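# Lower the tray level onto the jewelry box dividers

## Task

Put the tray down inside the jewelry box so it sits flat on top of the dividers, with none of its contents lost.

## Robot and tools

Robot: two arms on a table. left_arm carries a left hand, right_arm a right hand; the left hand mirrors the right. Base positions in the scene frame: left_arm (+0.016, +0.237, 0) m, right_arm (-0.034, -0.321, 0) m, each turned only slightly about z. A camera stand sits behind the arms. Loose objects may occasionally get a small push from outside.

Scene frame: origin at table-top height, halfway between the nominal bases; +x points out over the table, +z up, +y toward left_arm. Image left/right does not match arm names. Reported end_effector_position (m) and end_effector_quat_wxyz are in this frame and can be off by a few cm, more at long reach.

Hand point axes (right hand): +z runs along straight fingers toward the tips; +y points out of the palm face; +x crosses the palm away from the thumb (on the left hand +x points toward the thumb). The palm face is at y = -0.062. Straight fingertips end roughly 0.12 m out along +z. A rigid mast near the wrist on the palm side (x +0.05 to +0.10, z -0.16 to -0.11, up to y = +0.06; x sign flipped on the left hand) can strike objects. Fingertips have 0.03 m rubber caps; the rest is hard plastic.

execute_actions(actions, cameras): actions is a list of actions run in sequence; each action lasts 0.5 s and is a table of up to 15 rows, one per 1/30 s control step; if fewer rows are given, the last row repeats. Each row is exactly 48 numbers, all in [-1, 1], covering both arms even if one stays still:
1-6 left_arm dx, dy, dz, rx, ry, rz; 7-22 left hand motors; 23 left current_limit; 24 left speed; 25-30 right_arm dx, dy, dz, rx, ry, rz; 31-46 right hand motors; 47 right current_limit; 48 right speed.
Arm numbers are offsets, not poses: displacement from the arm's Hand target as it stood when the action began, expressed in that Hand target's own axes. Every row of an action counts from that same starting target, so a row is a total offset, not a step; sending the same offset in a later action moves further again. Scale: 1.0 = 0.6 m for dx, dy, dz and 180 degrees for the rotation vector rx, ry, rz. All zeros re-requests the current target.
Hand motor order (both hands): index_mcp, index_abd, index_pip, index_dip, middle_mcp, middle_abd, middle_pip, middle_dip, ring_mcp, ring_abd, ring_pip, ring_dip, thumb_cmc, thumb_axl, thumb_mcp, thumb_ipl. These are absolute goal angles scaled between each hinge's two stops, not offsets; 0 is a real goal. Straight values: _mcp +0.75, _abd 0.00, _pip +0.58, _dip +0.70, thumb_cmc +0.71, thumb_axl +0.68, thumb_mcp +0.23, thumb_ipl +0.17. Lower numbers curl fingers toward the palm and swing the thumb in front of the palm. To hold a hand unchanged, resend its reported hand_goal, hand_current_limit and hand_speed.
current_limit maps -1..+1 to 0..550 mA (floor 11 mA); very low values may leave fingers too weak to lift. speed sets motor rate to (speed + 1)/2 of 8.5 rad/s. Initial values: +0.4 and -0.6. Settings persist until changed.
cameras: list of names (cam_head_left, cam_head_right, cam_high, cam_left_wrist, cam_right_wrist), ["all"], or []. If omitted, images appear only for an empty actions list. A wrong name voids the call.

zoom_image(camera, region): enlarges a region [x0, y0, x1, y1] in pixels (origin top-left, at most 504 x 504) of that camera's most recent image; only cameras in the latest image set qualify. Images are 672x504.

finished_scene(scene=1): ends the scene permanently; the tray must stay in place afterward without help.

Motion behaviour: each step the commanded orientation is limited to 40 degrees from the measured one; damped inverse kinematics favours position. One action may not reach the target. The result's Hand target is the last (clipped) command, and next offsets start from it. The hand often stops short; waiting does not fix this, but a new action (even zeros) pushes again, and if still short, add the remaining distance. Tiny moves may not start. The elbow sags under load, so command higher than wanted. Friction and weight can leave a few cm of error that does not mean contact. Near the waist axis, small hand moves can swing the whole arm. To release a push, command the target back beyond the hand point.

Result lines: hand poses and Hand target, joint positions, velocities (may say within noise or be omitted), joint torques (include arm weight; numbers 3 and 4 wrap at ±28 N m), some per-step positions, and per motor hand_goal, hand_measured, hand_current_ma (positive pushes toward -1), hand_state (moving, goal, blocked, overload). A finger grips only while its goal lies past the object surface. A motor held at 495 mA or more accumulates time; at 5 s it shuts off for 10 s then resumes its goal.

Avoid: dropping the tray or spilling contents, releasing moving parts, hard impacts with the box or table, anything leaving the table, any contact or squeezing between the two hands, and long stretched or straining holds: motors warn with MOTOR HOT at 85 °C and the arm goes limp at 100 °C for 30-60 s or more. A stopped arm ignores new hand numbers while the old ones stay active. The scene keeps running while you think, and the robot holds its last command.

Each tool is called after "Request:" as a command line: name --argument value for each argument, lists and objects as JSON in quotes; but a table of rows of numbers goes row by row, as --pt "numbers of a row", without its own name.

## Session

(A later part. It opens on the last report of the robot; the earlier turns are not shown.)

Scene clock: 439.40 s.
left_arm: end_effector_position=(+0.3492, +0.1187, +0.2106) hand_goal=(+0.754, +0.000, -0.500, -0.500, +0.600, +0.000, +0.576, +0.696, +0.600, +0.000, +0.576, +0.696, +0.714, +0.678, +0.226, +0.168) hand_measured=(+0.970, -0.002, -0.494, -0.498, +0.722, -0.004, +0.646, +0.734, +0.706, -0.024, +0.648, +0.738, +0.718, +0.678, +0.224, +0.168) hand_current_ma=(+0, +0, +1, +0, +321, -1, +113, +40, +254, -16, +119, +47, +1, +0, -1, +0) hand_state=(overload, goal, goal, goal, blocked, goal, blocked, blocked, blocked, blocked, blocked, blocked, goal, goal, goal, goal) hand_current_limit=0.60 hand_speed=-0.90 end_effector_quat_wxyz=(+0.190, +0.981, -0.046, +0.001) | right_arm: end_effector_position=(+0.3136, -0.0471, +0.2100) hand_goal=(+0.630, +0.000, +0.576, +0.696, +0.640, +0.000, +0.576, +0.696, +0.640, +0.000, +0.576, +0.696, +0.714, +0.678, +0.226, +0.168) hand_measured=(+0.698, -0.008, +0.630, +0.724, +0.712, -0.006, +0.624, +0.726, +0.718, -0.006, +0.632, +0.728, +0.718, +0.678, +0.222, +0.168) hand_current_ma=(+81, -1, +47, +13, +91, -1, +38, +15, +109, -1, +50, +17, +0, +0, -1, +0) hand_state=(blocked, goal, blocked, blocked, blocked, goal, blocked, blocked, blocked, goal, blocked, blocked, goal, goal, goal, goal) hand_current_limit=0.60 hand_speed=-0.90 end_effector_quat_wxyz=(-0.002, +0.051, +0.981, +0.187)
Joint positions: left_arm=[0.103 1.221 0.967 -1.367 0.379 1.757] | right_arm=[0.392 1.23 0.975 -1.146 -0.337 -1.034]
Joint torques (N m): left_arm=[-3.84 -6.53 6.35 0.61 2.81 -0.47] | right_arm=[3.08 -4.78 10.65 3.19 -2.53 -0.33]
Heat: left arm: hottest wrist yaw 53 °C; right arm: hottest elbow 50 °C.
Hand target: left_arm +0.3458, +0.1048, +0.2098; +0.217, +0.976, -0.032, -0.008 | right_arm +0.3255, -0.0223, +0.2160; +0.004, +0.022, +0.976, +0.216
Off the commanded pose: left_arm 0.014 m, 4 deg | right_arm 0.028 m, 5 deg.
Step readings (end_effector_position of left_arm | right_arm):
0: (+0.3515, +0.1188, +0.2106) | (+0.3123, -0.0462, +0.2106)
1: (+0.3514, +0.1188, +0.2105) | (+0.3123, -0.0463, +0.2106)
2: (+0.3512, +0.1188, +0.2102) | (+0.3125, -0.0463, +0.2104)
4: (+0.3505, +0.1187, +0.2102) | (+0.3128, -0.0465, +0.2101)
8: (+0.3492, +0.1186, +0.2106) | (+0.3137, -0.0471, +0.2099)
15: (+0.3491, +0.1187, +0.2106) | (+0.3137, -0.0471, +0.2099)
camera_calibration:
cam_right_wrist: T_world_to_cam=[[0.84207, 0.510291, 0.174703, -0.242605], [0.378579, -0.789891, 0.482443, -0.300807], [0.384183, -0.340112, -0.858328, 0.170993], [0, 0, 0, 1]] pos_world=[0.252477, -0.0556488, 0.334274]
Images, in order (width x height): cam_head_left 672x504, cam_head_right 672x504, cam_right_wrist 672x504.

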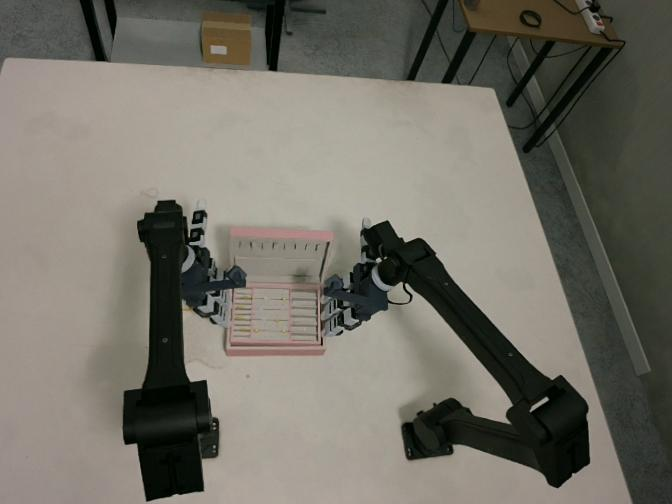

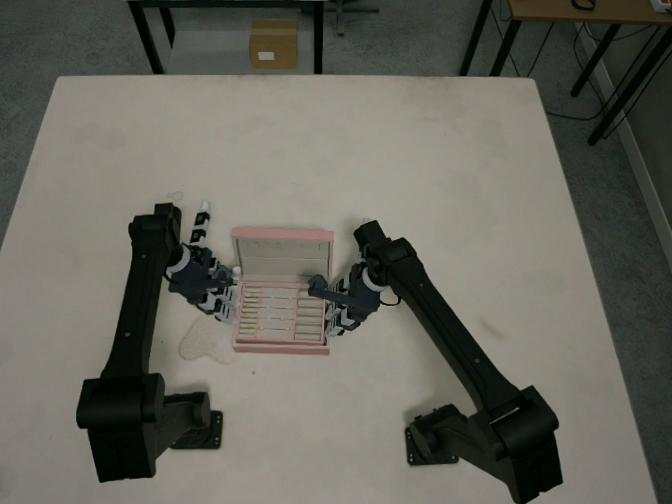

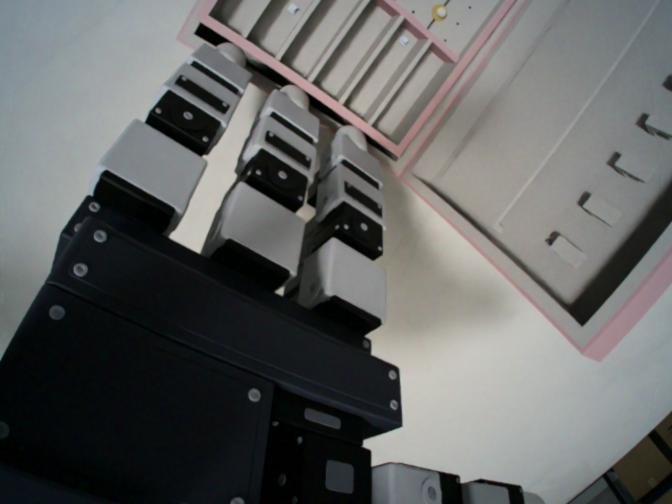

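Request:
execute_actions --actions '[[[0,0,0,0,0,0,0.754,0,-0.5,-0.5,0.62,0,0.576,0.696,0.62,0,0.576,0.696,0.714,0.678,0.226,0.168,0.6,-0.9,0,0,0,0,0,0,0.64,0,0.576,0.696,0.65,0,0.576,0.696,0.65,0,0.576,0.696,0.714,0.678,0.226,0.168,0.6,-0.9],[0,0,0,0,0,0,0.754,0,-0.5,-0.5,0.64,0,0.576,0.696,0.64,0,0.576,0.696,0.714,0.678,0.226,0.168,0.6,-0.9,0,0,0,0,0,0,0.66,0,0.576,0.696,0.66,0,0.576,0.696,0.66,0,0.576,0.696,0.714,0.678,0.226,0.168,0.6,-0.9],[0,0,0,0,0,0,0.754,0,-0.5,-0.5,0.655,0,0.576,0.696,0.655,0,0.576,0.696,0.714,0.678,0.226,0.168,0.6,-0.9,0,0,0,0,0,0,0.67,0,0.576,0.696,0.67,0,0.576,0.696,0.67,0,0.576,0.696,0.714,0.678,0.226,0.168,0.6,-0.9],[0,0,0,0,0,0,0.754,0,-0.5,-0.5,0.67,0,0.576,0.696,0.67,0,0.576,0.696,0.714,0.678,0.226,0.168,0.6,-0.9,0,0,0,0,0,0,0.68,0,0.576,0.696,0.68,0,0.576,0.696,0.68,0,0.576,0.696,0.714,0.678,0.226,0.168,0.6,-0.9],[0,0,0,0,0,0,0.754,0,-0.5,-0.5,0.685,0,0.576,0.696,0.685,0,0.576,0.696,0.714,0.678,0.226,0.168,0.6,-0.9,0,0,0,0,0,0,0.69,0,0.576,0.696,0.69,0,0.576,0.696,0.69,0,0.576,0.696,0.714,0.678,0.226,0.168,0.6,-0.9],[0,0,0,0,0,0,0.754,0,-0.5,-0.5,0.70,0,0.576,0.696,0.70,0,0.576,0.696,0.714,0.678,0.226,0.168,0.6,-0.9,0,0,0,0,0,0,0.70,0,0.576,0.696,0.70,0,0.576,0.696,0.70,0,0.576,0.696,0.714,0.678,0.226,0.168,0.6,-0.9],[0,0,0,0,0,0,0.754,0,-0.5,-0.5,0.715,0,0.576,0.696,0.715,0,0.576,0.696,0.714,0.678,0.226,0.168,0.6,-0.9,0,0,0,0,0,0,0.71,0,0.576,0.696,0.71,0,0.576,0.696,0.71,0,0.576,0.696,0.714,0.678,0.226,0.168,0.6,-0.9],[0,0,0,0,0,0,0.754,0,-0.5,-0.5,0.73,0,0.576,0.696,0.73,0,0.576,0.696,0.714,0.678,0.226,0.168,0.6,-0.9,0,0,0,0,0,0,0.72,0,0.576,0.696,0.72,0,0.576,0.696,0.72,0,0.576,0.696,0.714,0.678,0.226,0.168,0.6,-0.9],[0,0,0,0,0,0,0.754,0,-0.5,-0.5,0.745,0,0.576,0.696,0.745,0,0.576,0.696,0.714,0.678,0.226,0.168,0.6,-0.9,0,0,0,0,0,0,0.735,0,0.576,0.696,0.735,0,0.576,0.696,0.735,0,0.576,0.696,0.714,0.678,0.226,0.168,0.6,-0.9],[0,0,0,0,0,0,0.754,0,-0.5,-0.5,0.76,0,0.576,0.696,0.76,0,0.576,0.696,0.714,0.678,0.226,0.168,0.6,-0.9,0,0,0,0,0,0,0.75,0,0.576,0.696,0.75,0,0.576,0.696,0.75,0,0.576,0.696,0.714,0.678,0.226,0.168,0.6,-0.9],[0,0,0,0,0,0,0.754,0,-0.5,-0.5,0.775,0,0.576,0.696,0.775,0,0.576,0.696,0.714,0.678,0.226,0.168,0.6,-0.9,0,0,0,0,0,0,0.765,0,0.576,0.696,0.765,0,0.576,0.696,0.765,0,0.576,0.696,0.714,0.678,0.226,0.168,0.6,-0.9],[0,0,0,0,0,0,0.754,0,-0.5,-0.5,0.79,0,0.576,0.696,0.79,0,0.576,0.696,0.714,0.678,0.226,0.168,0.6,-0.9,0,0,0,0,0,0,0.78,0,0.576,0.696,0.78,0,0.576,0.696,0.78,0,0.576,0.696,0.714,0.678,0.226,0.168,0.6,-0.9],[0,0,0,0,0,0,0.754,0,-0.5,-0.5,0.80,0,0.576,0.696,0.80,0,0.576,0.696,0.714,0.678,0.226,0.168,0.6,-0.9,0,0,0,0,0,0,0.79,0,0.576,0.696,0.79,0,0.576,0.696,0.79,0,0.576,0.696,0.714,0.678,0.226,0.168,0.6,-0.9]]]' --cameras '["all"]'

Request:
zoom_image --camera "cam_head_right" --region '[225, 265, 345, 360]'

Request:
zoom_image --camera "cam_right_wrist" --region '[170, 0, 440, 200]'

Request:
zoom_image --camera "cam_left_wrist" --region '[210, 0, 450, 180]'

Request:
zoom_image --camera "cam_high" --region '[220, 120, 380, 250]'

Scene clock: 447.90 s.
left_arm: end_effector_position=(+0.3508, +0.1145, +0.2153) hand_goal=(+0.754, +0.000, -0.500, -0.500, +0.800, +0.000, +0.576, +0.696, +0.800, +0.000, +0.576, +0.696, +0.714, +0.678, +0.226, +0.168) hand_measured=(+0.970, -0.002, -0.494, -0.498, +0.824, -0.006, +0.610, +0.712, +0.826, -0.026, +0.614, +0.718, +0.718, +0.678, +0.224, +0.168) hand_current_ma=(+0, +0, +1, +0, +21, -1, +32, +9, +22, -16, +40, +17, +1, +0, -1, +0) hand_state=(overload, goal, goal, goal, blocked, goal, blocked, goal, blocked, blocked, blocked, blocked, goal, goal, goal, goal) hand_current_limit=0.60 hand_speed=-0.90 end_effector_quat_wxyz=(+0.207, +0.978, -0.032, +0.001) | right_arm: end_effector_position=(+0.3151, -0.0406, +0.2156) hand_goal=(+0.790, +0.000, +0.576, +0.696, +0.790, +0.000, +0.576, +0.696, +0.790, +0.000, +0.576, +0.696, +0.714, +0.678, +0.226, +0.168) hand_measured=(+0.808, -0.022, +0.608, +0.708, +0.810, -0.010, +0.608, +0.718, +0.810, -0.010, +0.610, +0.718, +0.718, +0.678, +0.222, +0.168) hand_current_ma=(+6, -6, +18, +2, +7, -2, +17, +8, +8, -1, +20, +8, +0, +0, -1, +0) hand_state=(goal, blocked, blocked, goal, goal, goal, blocked, blocked, blocked, goal, blocked, blocked, goal, goal, goal, goal) hand_current_limit=0.60 hand_speed=-0.90 end_effector_quat_wxyz=(+0.000, +0.043, +0.978, +0.206)
Joint positions: left_arm=[0.103 1.218 0.963 -1.366 0.415 1.731] | right_arm=[0.392 1.234 0.978 -1.126 -0.371 -1.043]
Joint torques (N m): left_arm=[-3.25 -6.53 6.63 0.69 1.37 -0.21] | right_arm=[3.14 -4.89 10.55 2.47 -1.12 -0.23]
Heat: left arm: hottest wrist yaw 53 °C; right arm: hottest elbow 50 °C.
Hand target: left_arm +0.3458, +0.1048, +0.2097; +0.216, +0.976, -0.032, -0.008 | right_arm +0.3255, -0.0223, +0.2159; +0.004, +0.022, +0.976, +0.216
Off the commanded pose: left_arm 0.012 m, 1 deg | right_arm 0.021 m, 3 deg.
Step readings (end_effector_position of left_arm | right_arm):
0: (+0.3493, +0.1187, +0.2106) | (+0.3136, -0.0471, +0.2100)
1: (+0.3493, +0.1187, +0.2106) | (+0.3136, -0.0471, +0.2100)
2: (+0.3493, +0.1188, +0.2106) | (+0.3136, -0.0470, +0.2101)
4: (+0.3496, +0.1187, +0.2106) | (+0.3135, -0.0465, +0.2105)
8: (+0.3502, +0.1176, +0.2120) | (+0.3137, -0.0445, +0.2124)
15: (+0.3503, +0.1155, +0.2142) | (+0.3147, -0.0412, +0.2152)
camera_calibration:
cam_left_wrist: T_world_to_cam=[[-0.725053, 0.649454, -0.229144, 0.190874], [0.478623, 0.714423, 0.510412, -0.409212], [0.495195, 0.260402, -0.828838, 0.099913], [0, 0, 0, 1]] pos_world=[0.284775, 0.142369, 0.335416]
cam_right_wrist: T_world_to_cam=[[0.833231, 0.515338, 0.200384, -0.250671], [0.386627, -0.802101, 0.455141, -0.296131], [0.39528, -0.301764, -0.867579, 0.177484], [0, 0, 0, 1]] pos_world=[0.253203, -0.0547887, 0.338993]

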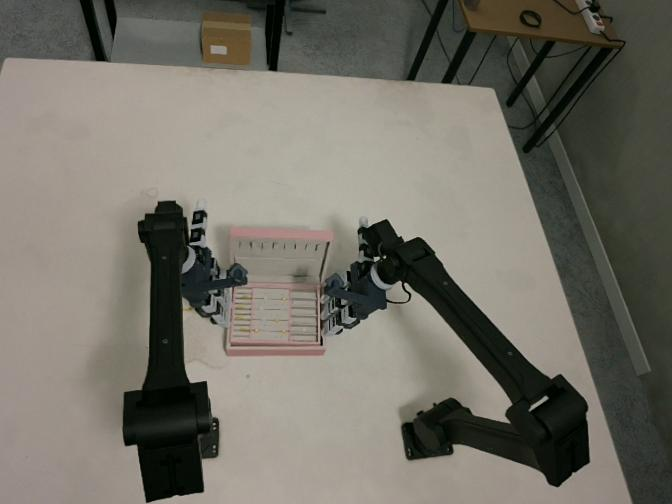

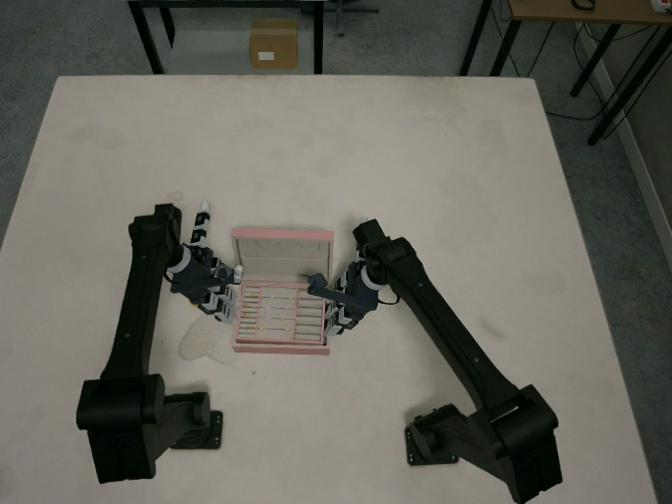

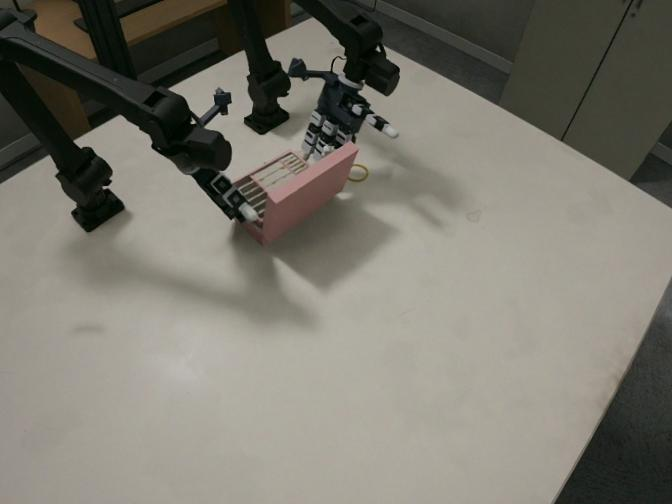

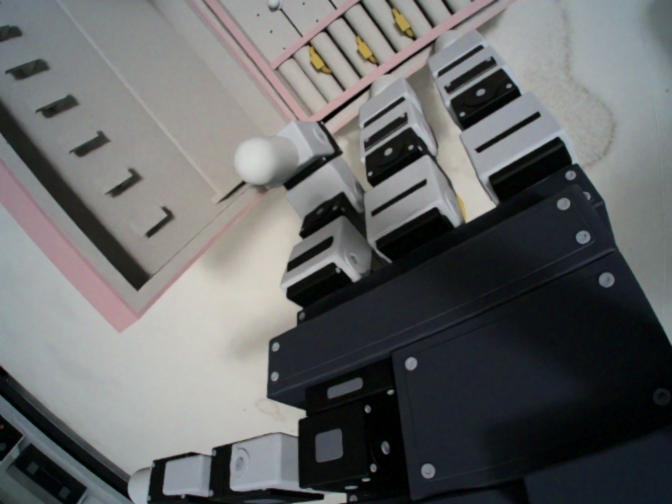

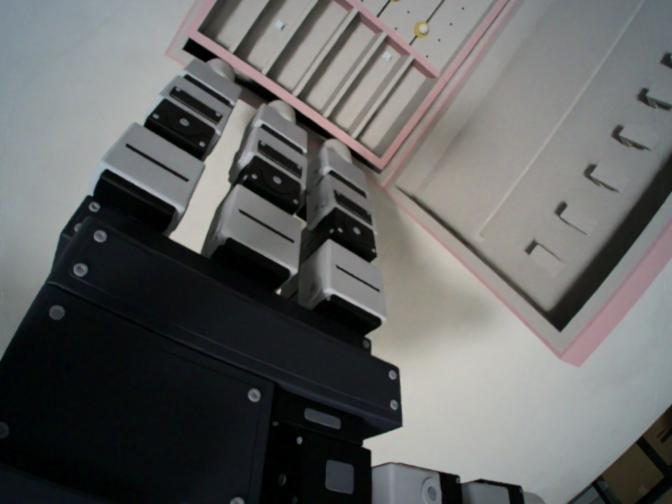

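Scaled by 4.200 from the camera's 672x504 image, which has a finer 960x720 frame.

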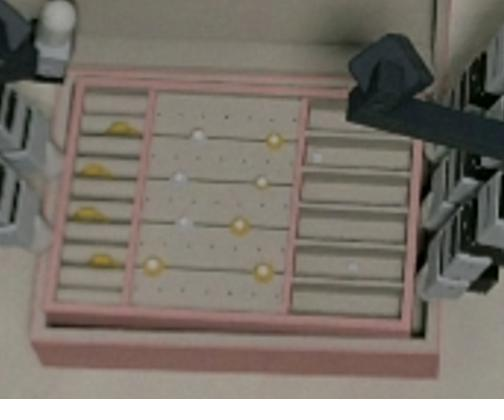

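Scaled by 1.867 from the camera's 672x504 image, which has a finer 960x720 frame.

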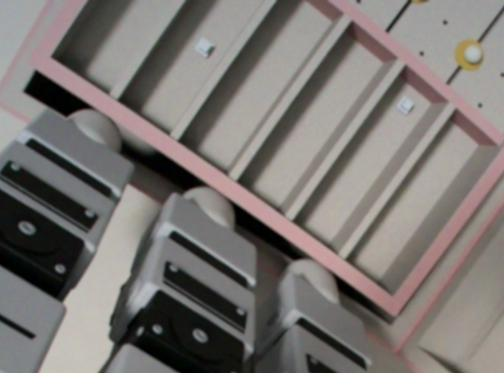

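Scaled by 2.100 from the camera's 672x504 image, which has a finer 960x720 frame.

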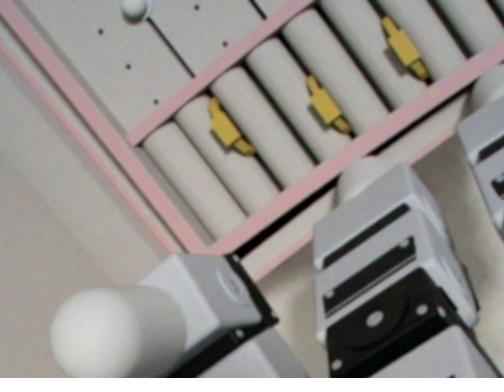

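Scaled by 3.150 from the camera's 672x504 image, which has a finer 960x720 frame.

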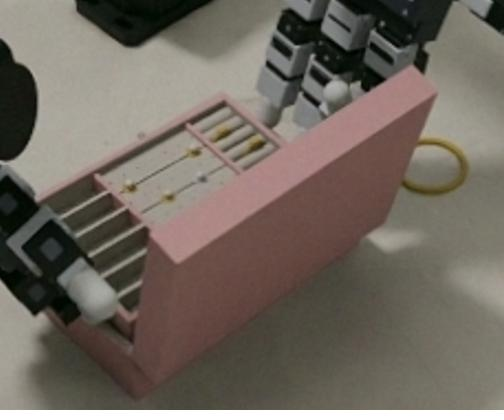

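Request:
execute_actions --actions '[]'

Request:
zoom_image --camera "cam_head_right" --region '[225, 320, 275, 357]'

Request:
zoom_image --camera "cam_head_right" --region '[290, 320, 340, 357]'

Request:
zoom_image --camera "cam_head_left" --region '[215, 320, 265, 357]'

Request:
zoom_image --camera "cam_head_left" --region '[285, 320, 335, 357]'

Request:
zoom_image --camera "cam_right_wrist" --region '[170, 0, 440, 200]'

Request:
zoom_image --camera "cam_high" --region '[220, 120, 380, 250]'

Scene clock: 453.63 s.
left_arm: end_effector_position=(+0.3508, +0.1145, +0.2153) hand_goal=(+0.754, +0.000, -0.500, -0.500, +0.800, +0.000, +0.576, +0.696, +0.800, +0.000, +0.576, +0.696, +0.714, +0.678, +0.226, +0.168) hand_measured=(+0.970, -0.002, -0.494, -0.498, +0.824, -0.006, +0.610, +0.712, +0.826, -0.026, +0.614, +0.718, +0.718, +0.678, +0.224, +0.168) hand_current_ma=(+0, +0, +1, +0, +21, -1, +32, +9, +22, -16, +40, +17, +1, +0, -1, +0) hand_state=(overload, goal, goal, goal, blocked, goal, blocked, goal, blocked, blocked, blocked, blocked, goal, goal, goal, goal) hand_current_limit=0.60 hand_speed=-0.90 end_effector_quat_wxyz=(+0.207, +0.978, -0.032, +0.001) | right_arm: end_effector_position=(+0.3151, -0.0406, +0.2156) hand_goal=(+0.790, +0.000, +0.576, +0.696, +0.790, +0.000, +0.576, +0.696, +0.790, +0.000, +0.576, +0.696, +0.714, +0.678, +0.226, +0.168) hand_measured=(+0.808, -0.022, +0.608, +0.708, +0.810, -0.010, +0.608, +0.718, +0.810, -0.010, +0.610, +0.718, +0.718, +0.678, +0.222, +0.168) hand_current_ma=(+6, -6, +18, +2, +7, -2, +17, +8, +8, -1, +20, +8, +0, +0, -1, +0) hand_state=(goal, blocked, blocked, goal, goal, goal, blocked, blocked, blocked, goal, blocked, blocked, goal, goal, goal, goal) hand_current_limit=0.60 hand_speed=-0.90 end_effector_quat_wxyz=(+0.000, +0.043, +0.978, +0.206)
Joint positions: left_arm=[0.103 1.218 0.963 -1.366 0.415 1.73] | right_arm=[0.392 1.234 0.978 -1.126 -0.371 -1.043]
Joint velocities: within noise
Joint torques (N m): left_arm=[-3.37 -7.06 6.52 0.62 1.32 -0.26] | right_arm=[3.14 -4.95 10.54 2.47 -1.12 -0.23]
Motor temperatures (°C): left_arm=[31 29 40 28 51 27] | right_arm=[27 32 50 25 46 28]
Heat: left arm: hottest wrist yaw 51 °C; right arm: hottest elbow 50 °C.
Hand target: left_arm +0.3458, +0.1048, +0.2097; +0.216, +0.976, -0.032, -0.008 | right_arm +0.3255, -0.0223, +0.2159; +0.004, +0.022, +0.976, +0.216
Off the commanded pose: left_arm 0.012 m, 1 deg | right_arm 0.021 m, 3 deg.
camera_calibration:
cam_left_wrist: T_world_to_cam=[[-0.725321, 0.649186, -0.229056, 0.19096], [0.4784, 0.714589, 0.510388, -0.409163], [0.495018, 0.260615, -0.828877, 0.0999464], [0, 0, 0, 1]] pos_world=[0.284776, 0.142367, 0.335416]
cam_right_wrist: T_world_to_cam=[[0.833231, 0.515338, 0.200384, -0.250671], [0.386627, -0.802101, 0.455141, -0.296131], [0.39528, -0.301764, -0.867579, 0.177484], [0, 0, 0, 1]] pos_world=[0.253203, -0.0547887, 0.338993]

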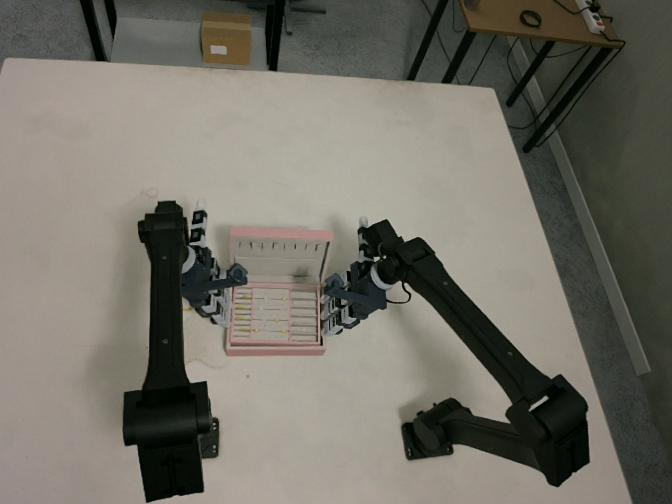

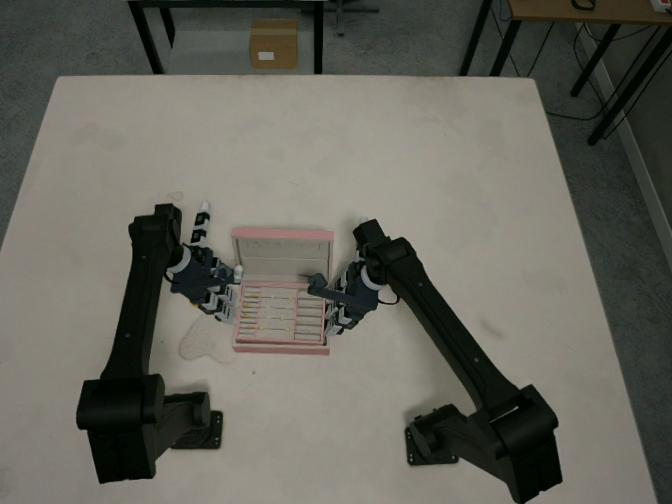

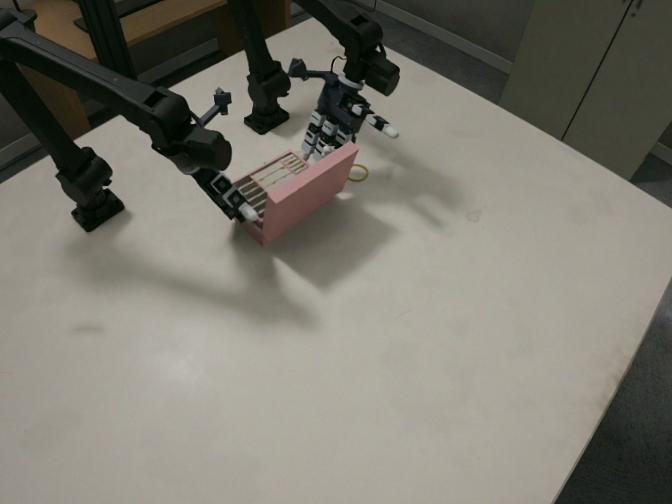

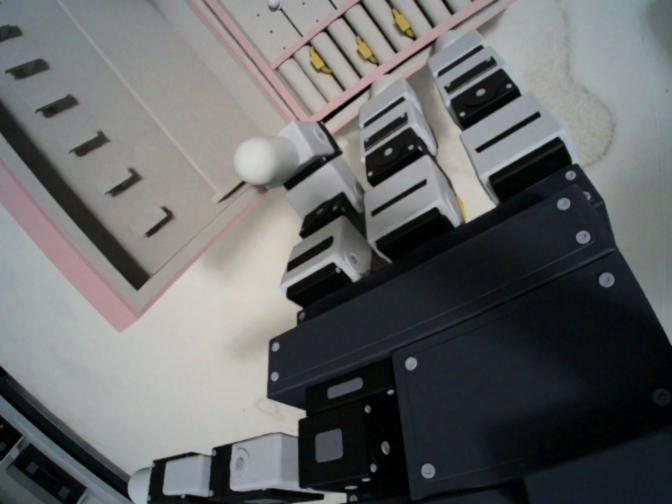

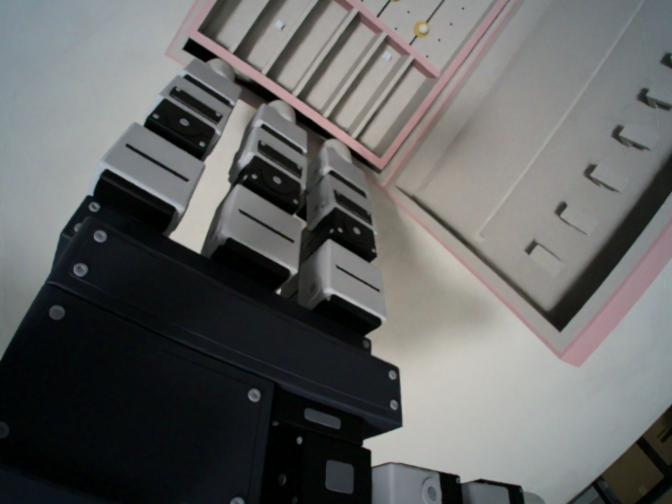

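Scaled by 10.080 from the camera's 672x504 image, which has a finer 960x720 frame.

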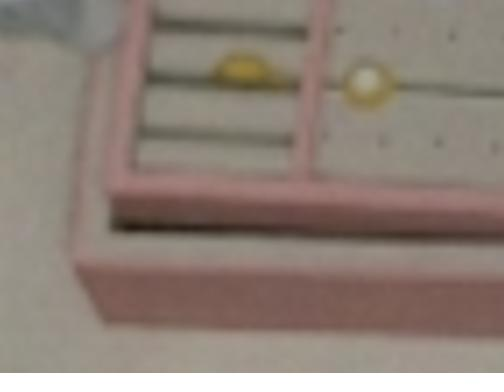

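Scaled by 10.080 from the camera's 672x504 image, which has a finer 960x720 frame.

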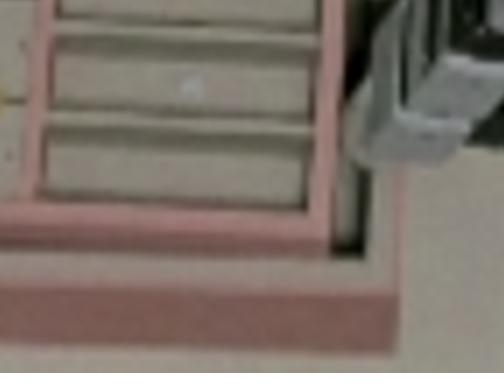

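Scaled by 10.080 from the camera's 672x504 image, which has a finer 960x720 frame.

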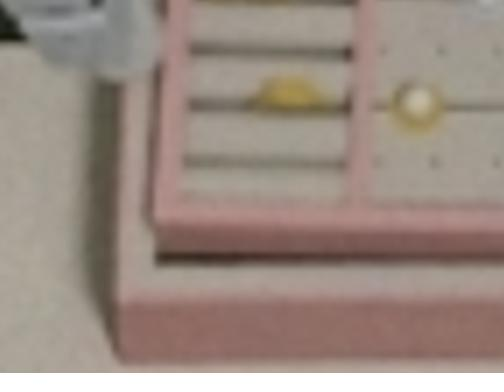

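Scaled by 10.080 from the camera's 672x504 image, which has a finer 960x720 frame.

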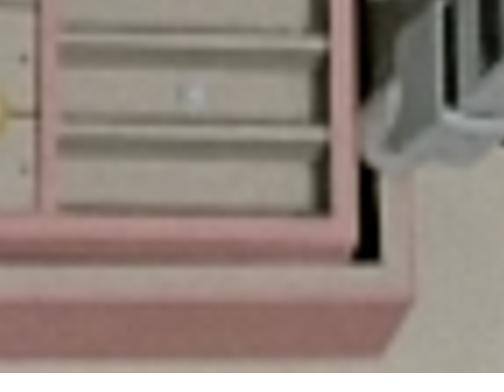

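Scaled by 1.867 from the camera's 672x504 image, which has a finer 960x720 frame.

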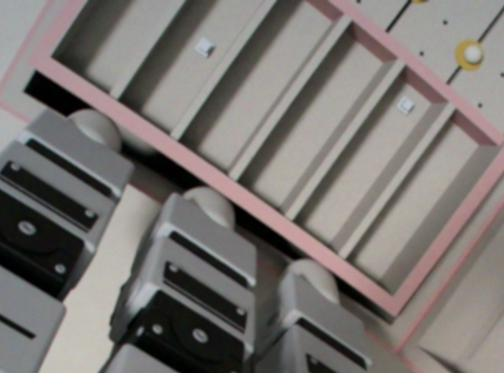

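Scaled by 3.150 from the camera's 672x504 image, which has a finer 960x720 frame.

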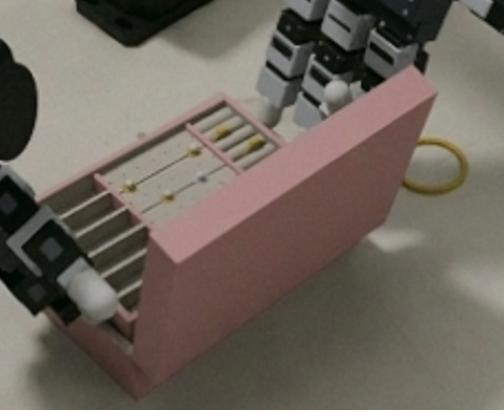

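Request:
zoom_image --camera "cam_head_right" --region '[305, 330, 333, 351]'

Request:
zoom_image --camera "cam_head_left" --region '[303, 332, 331, 353]'

Request:
zoom_image --camera "cam_head_right" --region '[225, 265, 345, 360]'

Scaled by 18.000 from the camera's 672x504 image, which has a finer 960x720 frame.

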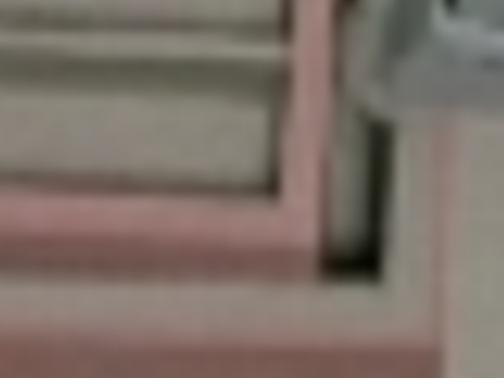

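Scaled by 18.000 from the camera's 672x504 image, which has a finer 960x720 frame.

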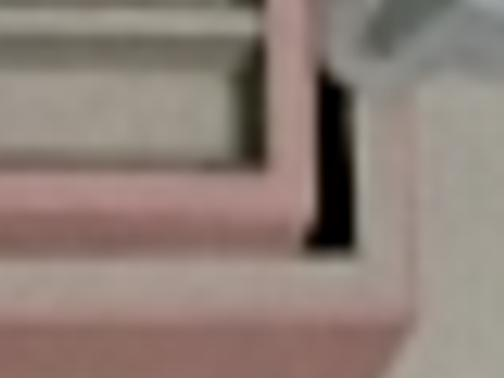

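Scaled by 4.200 from the camera's 672x504 image, which has a finer 960x720 frame.

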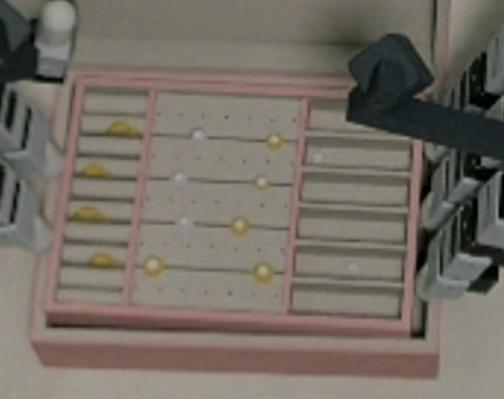

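Request:
execute_actions --actions '[[[0,0,0,0,0,0,0.754,0,-0.5,-0.5,0.80,0,0.576,0.696,0.80,0,0.576,0.696,0.714,0.678,0.226,0.168,0.6,-0.9,0,0,0,0,0,0,0.81,0,0.576,0.696,0.81,0,0.576,0.696,0.81,0,0.576,0.696,0.714,0.678,0.226,0.168,0.6,-0.95]],[[0,0,0,0,0,0,0.754,0,-0.5,-0.5,0.80,0,0.576,0.696,0.80,0,0.576,0.696,0.714,0.678,0.226,0.168,0.6,-0.9,0,0,0,0,0,0,0.82,0,0.576,0.696,0.82,0,0.576,0.696,0.82,0,0.576,0.696,0.714,0.678,0.226,0.168,0.6,-0.95]]]' --cameras '["cam_head_left", "cam_head_right"]'

Request:
zoom_image --camera "cam_head_right" --region '[305, 330, 333, 351]'

Request:
zoom_image --camera "cam_head_left" --region '[303, 332, 331, 353]'

Scene clock: 466.83 s.
left_arm: end_effector_position=(+0.3509, +0.1145, +0.2154) hand_goal=(+0.754, +0.000, -0.500, -0.500, +0.800, +0.000, +0.576, +0.696, +0.800, +0.000, +0.576, +0.696, +0.714, +0.678, +0.226, +0.168) hand_measured=(+0.970, -0.002, -0.494, -0.498, +0.824, -0.006, +0.610, +0.710, +0.826, -0.026, +0.614, +0.718, +0.718, +0.678, +0.224, +0.168) hand_current_ma=(+0, +0, +1, +0, +22, -1, +32, +8, +23, -16, +40, +17, +1, +0, -1, +0) hand_state=(overload, goal, goal, goal, blocked, goal, blocked, goal, blocked, blocked, blocked, blocked, goal, goal, goal, goal) hand_current_limit=0.60 hand_speed=-0.90 end_effector_quat_wxyz=(+0.207, +0.978, -0.031, +0.001) | right_arm: end_effector_position=(+0.3155, -0.0395, +0.2167) hand_goal=(+0.820, +0.000, +0.576, +0.696, +0.820, +0.000, +0.576, +0.696, +0.820, +0.000, +0.576, +0.696, +0.714, +0.678, +0.226, +0.168) hand_measured=(+0.832, -0.024, +0.598, +0.702, +0.832, -0.010, +0.598, +0.712, +0.834, -0.010, +0.600, +0.712, +0.718, +0.678, +0.222, +0.168) hand_current_ma=(+3, -8, +8, +1, +3, -2, +9, +4, +3, -1, +10, +4, +0, +0, -1, +0) hand_state=(goal, blocked, blocked, goal, goal, goal, blocked, goal, goal, goal, blocked, goal, goal, goal, goal, goal) hand_current_limit=0.60 hand_speed=-0.95 end_effector_quat_wxyz=(+0.000, +0.042, +0.977, +0.209)
Joint positions: left_arm=[0.103 1.217 0.963 -1.366 0.415 1.729] | right_arm=[0.392 1.235 0.978 -1.121 -0.378 -1.043]
Joint torques (N m): left_arm=[-3.19 -6.77 6.56 0.59 1.31 -0.24] | right_arm=[3.19 -4.95 10.58 2.3 -0.85 -0.23]
Heat: left arm: hottest wrist yaw 48 °C; right arm: hottest elbow 50 °C.
Hand target: left_arm +0.3458, +0.1048, +0.2098; +0.216, +0.976, -0.032, -0.008 | right_arm +0.3255, -0.0222, +0.2160; +0.005, +0.022, +0.976, +0.216
Off the commanded pose: left_arm 0.012 m, 1 deg | right_arm 0.020 m, 2 deg.
Step readings (end_effector_position of left_arm | right_arm):
0: (+0.3508, +0.1145, +0.2153) | (+0.3151, -0.0406, +0.2156)
1: (+0.3508, +0.1145, +0.2153) | (+0.3151, -0.0406, +0.2156)
2: (+0.3508, +0.1145, +0.2153) | (+0.3151, -0.0405, +0.2158)
4: (+0.3509, +0.1145, +0.2153) | (+0.3152, -0.0401, +0.2161)
8: (+0.3508, +0.1145, +0.2154) | (+0.3154, -0.0399, +0.2162)
15: (+0.3508, +0.1145, +0.2154) | (+0.3154, -0.0399, +0.2162)
16: (+0.3508, +0.1145, +0.2154) | (+0.3153, -0.0398, +0.2163)
17: (+0.3508, +0.1145, +0.2154) | (+0.3154, -0.0397, +0.2164)
19: (+0.3509, +0.1145, +0.2154) | (+0.3154, -0.0396, +0.2166)
23: (+0.3509, +0.1145, +0.2154) | (+0.3155, -0.0395, +0.2167)
30: (+0.3509, +0.1145, +0.2154) | (+0.3155, -0.0395, +0.2167)
Images, in order (width x height): cam_head_left 672x504, cam_head_right 672x504.

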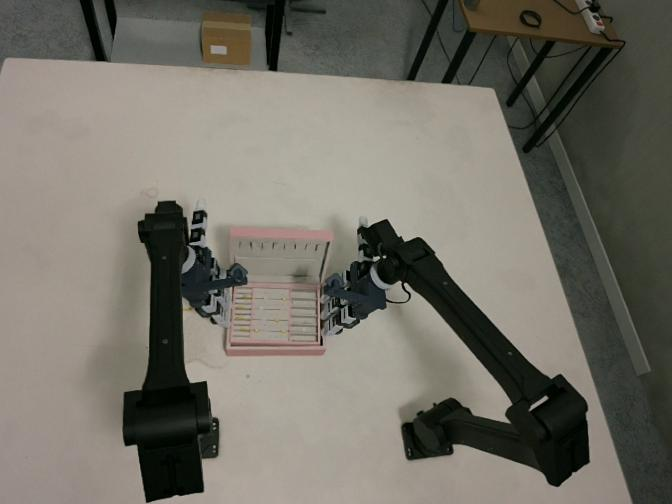

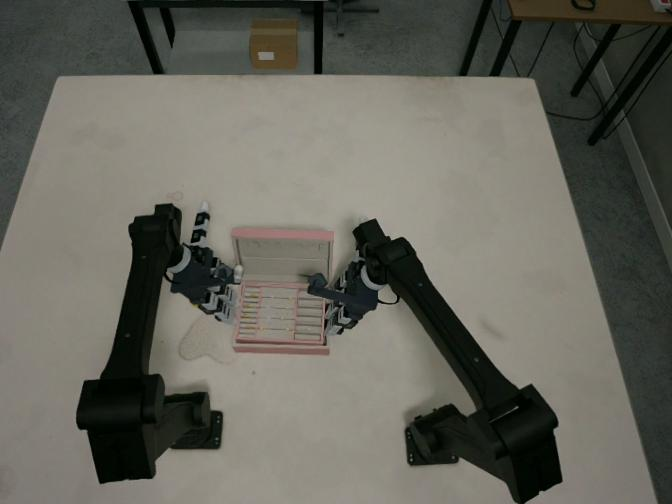

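Scaled by 18.000 from the camera's 672x504 image, which has a finer 960x720 frame.

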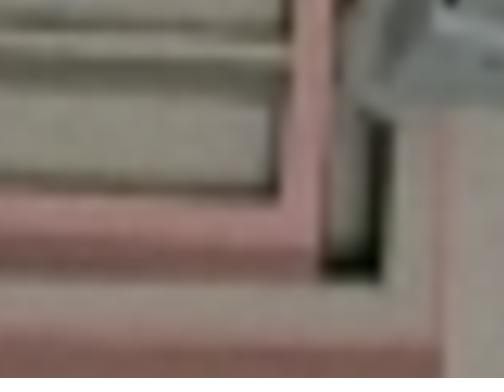

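Scaled by 18.000 from the camera's 672x504 image, which has a finer 960x720 frame.

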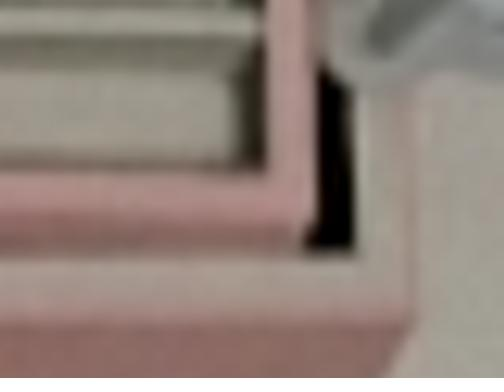

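Request:
execute_actions --actions '[[[-0.0003,-0.004,-0.0019,0,0,0,0.754,0,-0.5,-0.5,0.80,0,0.576,0.696,0.80,0,0.576,0.696,0.714,0.678,0.226,0.168,0.6,-0.9,-0.0005,-0.011,-0.0052,0,0,0,0.82,0,0.576,0.696,0.82,0,0.576,0.696,0.82,0,0.576,0.696,0.714,0.678,0.226,0.168,0.6,-0.95],[-0.0003,-0.004,-0.0019,0,0,0,0.754,0,-0.5,-0.5,0.80,0,0.576,0.696,0.80,0,0.576,0.696,0.714,0.678,0.226,0.168,0.6,-0.9,-0.0005,-0.011,-0.0052,0,0,0,0.82,0,0.576,0.696,0.82,0,0.576,0.696,0.82,0,0.576,0.696,0.714,0.678,0.226,0.168,0.6,-0.95],[-0.0003,-0.004,-0.0019,0,0,0,0.754,0,-0.5,-0.5,0.80,0,0.576,0.696,0.80,0,0.576,0.696,0.714,0.678,0.226,0.168,0.6,-0.9,-0.0005,-0.011,-0.0052,0,0,0,0.82,0,0.576,0.696,0.82,0,0.576,0.696,0.82,0,0.576,0.696,0.714,0.678,0.226,0.168,0.6,-0.95],[-0.0003,-0.004,-0.0019,0,0,0,0.754,0,-0.5,-0.5,0.80,0,0.576,0.696,0.80,0,0.576,0.696,0.714,0.678,0.226,0.168,0.6,-0.9,-0.0005,-0.011,-0.0052,0,0,0,0.82,0,0.576,0.696,0.82,0,0.576,0.696,0.82,0,0.576,0.696,0.714,0.678,0.226,0.168,0.6,-0.95],[-0.0006,-0.008,-0.0038,0,0,0,0.754,0,-0.5,-0.5,0.80,0,0.576,0.696,0.80,0,0.576,0.696,0.714,0.678,0.226,0.168,0.6,-0.9,-0.0011,-0.022,-0.0104,0,0,0,0.82,0,0.576,0.696,0.82,0,0.576,0.696,0.82,0,0.576,0.696,0.714,0.678,0.226,0.168,0.6,-0.95],[-0.0006,-0.008,-0.0038,0,0,0,0.754,0,-0.5,-0.5,0.80,0,0.576,0.696,0.80,0,0.576,0.696,0.714,0.678,0.226,0.168,0.6,-0.9,-0.0011,-0.022,-0.0104,0,0,0,0.82,0,0.576,0.696,0.82,0,0.576,0.696,0.82,0,0.576,0.696,0.714,0.678,0.226,0.168,0.6,-0.95],[-0.0006,-0.008,-0.0038,0,0,0,0.754,0,-0.5,-0.5,0.80,0,0.576,0.696,0.80,0,0.576,0.696,0.714,0.678,0.226,0.168,0.6,-0.9,-0.0011,-0.022,-0.0104,0,0,0,0.82,0,0.576,0.696,0.82,0,0.576,0.696,0.82,0,0.576,0.696,0.714,0.678,0.226,0.168,0.6,-0.95],[-0.0009,-0.01206,-0.0056,0,0,0,0.754,0,-0.5,-0.5,0.80,0,0.576,0.696,0.80,0,0.576,0.696,0.714,0.678,0.226,0.168,0.6,-0.9,-0.00165,-0.0332,-0.0155,0,0,0,0.82,0,0.576,0.696,0.82,0,0.576,0.696,0.82,0,0.576,0.696,0.714,0.678,0.226,0.168,0.6,-0.95]]]' --cameras '["cam_head_left", "cam_head_right"]'

Request:
zoom_image --camera "cam_head_right" --region '[305, 330, 333, 351]'

Request:
zoom_image --camera "cam_head_left" --region '[303, 332, 331, 353]'

Request:
zoom_image --camera "cam_head_right" --region '[225, 265, 345, 360]'

Scene clock: 473.53 s.
left_arm: end_effector_position=(+0.3507, +0.1143, +0.2158) hand_goal=(+0.754, +0.000, -0.500, -0.500, +0.800, +0.000, +0.576, +0.696, +0.800, +0.000, +0.576, +0.696, +0.714, +0.678, +0.226, +0.168) hand_measured=(+0.970, -0.002, -0.494, -0.498, +0.824, -0.006, +0.608, +0.710, +0.826, -0.024, +0.608, +0.718, +0.718, +0.678, +0.224, +0.168) hand_current_ma=(+0, +0, +1, +0, +22, -1, +30, +8, +23, -15, +30, +16, +1, +0, -1, +0) hand_state=(overload, goal, goal, goal, blocked, goal, blocked, goal, blocked, blocked, blocked, blocked, goal, goal, goal, goal) hand_current_limit=0.60 hand_speed=-0.90 end_effector_quat_wxyz=(+0.208, +0.977, -0.033, +0.001) | right_arm: end_effector_position=(+0.3155, -0.0432, +0.2182) hand_goal=(+0.820, +0.000, +0.576, +0.696, +0.820, +0.000, +0.576, +0.696, +0.820, +0.000, +0.576, +0.696, +0.714, +0.678, +0.226, +0.168) hand_measured=(+0.838, -0.032, +0.590, +0.702, +0.834, -0.010, +0.588, +0.704, +0.832, -0.008, +0.584, +0.702, +0.718, +0.678, +0.222, +0.168) hand_current_ma=(+6, -12, +4, +1, +4, -1, +2, +1, +2, -1, +1, +1, +0, +0, -1, +0) hand_state=(goal, blocked, goal, goal, goal, goal, goal, goal, goal, goal, goal, goal, goal, goal, goal, goal) hand_current_limit=0.60 hand_speed=-0.95 end_effector_quat_wxyz=(+0.004, +0.024, +0.976, +0.216)
Joint positions: left_arm=[0.104 1.217 0.963 -1.366 0.417 1.733] | right_arm=[0.371 1.237 0.978 -1.121 -0.393 -1.099]
Joint torques (N m): left_arm=[-1.08 -6.71 6.79 0.36 1.15 -0.03] | right_arm=[0.21 -6.3 9.61 1.21 -0.68 -0.26]
Heat: left arm: hottest wrist yaw 48 °C; right arm: hottest elbow 50 °C.
Hand target: left_arm +0.3458, +0.1128, +0.2098; +0.216, +0.976, -0.032, -0.008 | right_arm +0.3256, -0.0443, +0.2160; +0.005, +0.022, +0.976, +0.216
Off the commanded pose: left_arm 0.008 m, 1 deg | right_arm 0.010 m, 0 deg.
Step readings (end_effector_position of left_arm | right_arm):
0: (+0.3509, +0.1145, +0.2154) | (+0.3155, -0.0395, +0.2167)
1: (+0.3509, +0.1145, +0.2154) | (+0.3155, -0.0395, +0.2167)
2: (+0.3509, +0.1145, +0.2154) | (+0.3154, -0.0395, +0.2167)
4: (+0.3509, +0.1145, +0.2154) | (+0.3150, -0.0393, +0.2168)
8: (+0.3509, +0.1145, +0.2154) | (+0.3143, -0.0392, +0.2171)
15: (+0.3508, +0.1144, +0.2157) | (+0.3160, -0.0430, +0.2181)
Images, in order (width x height): cam_head_left 672x504, cam_head_right 672x504.

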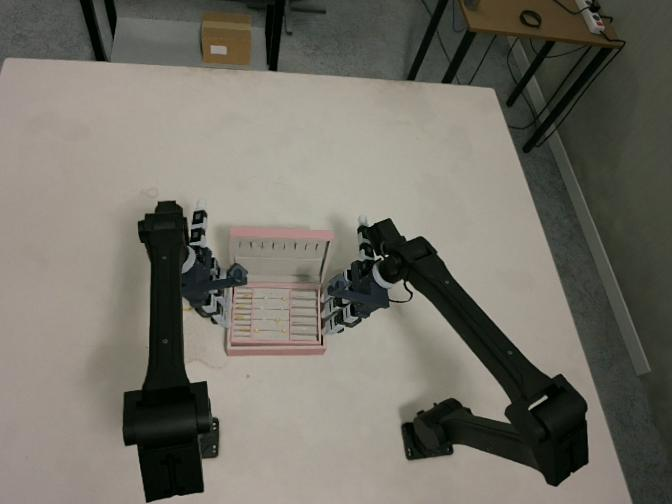

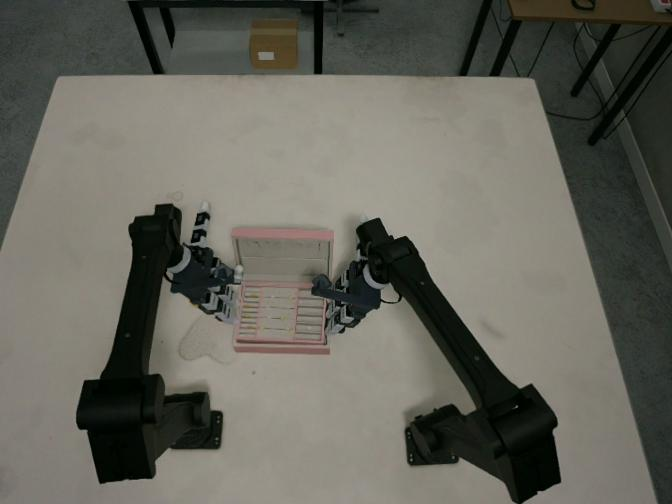

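Scaled by 18.000 from the camera's 672x504 image, which has a finer 960x720 frame.

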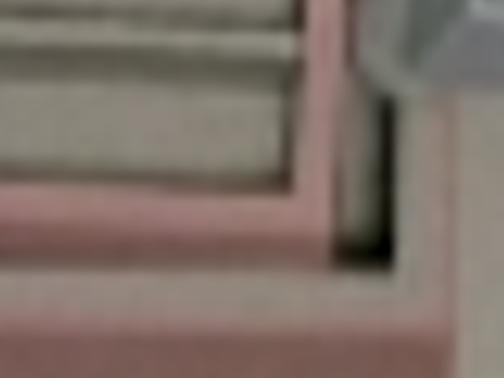

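Scaled by 18.000 from the camera's 672x504 image, which has a finer 960x720 frame.

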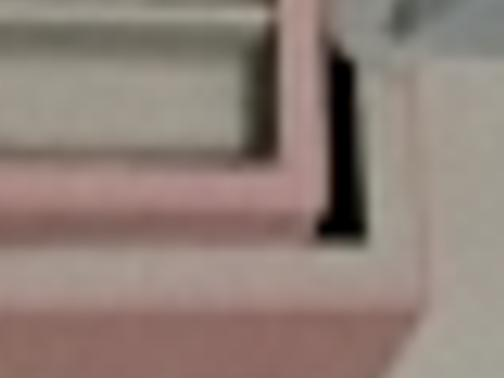

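Scaled by 4.200 from the camera's 672x504 image, which has a finer 960x720 frame.

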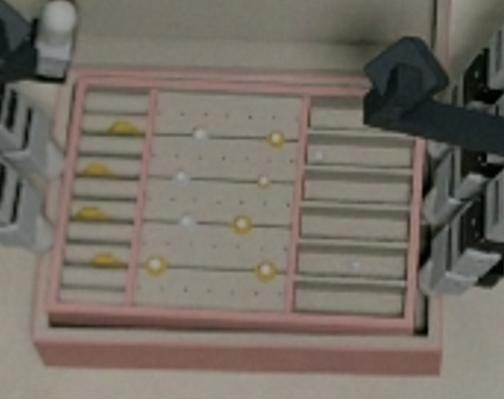

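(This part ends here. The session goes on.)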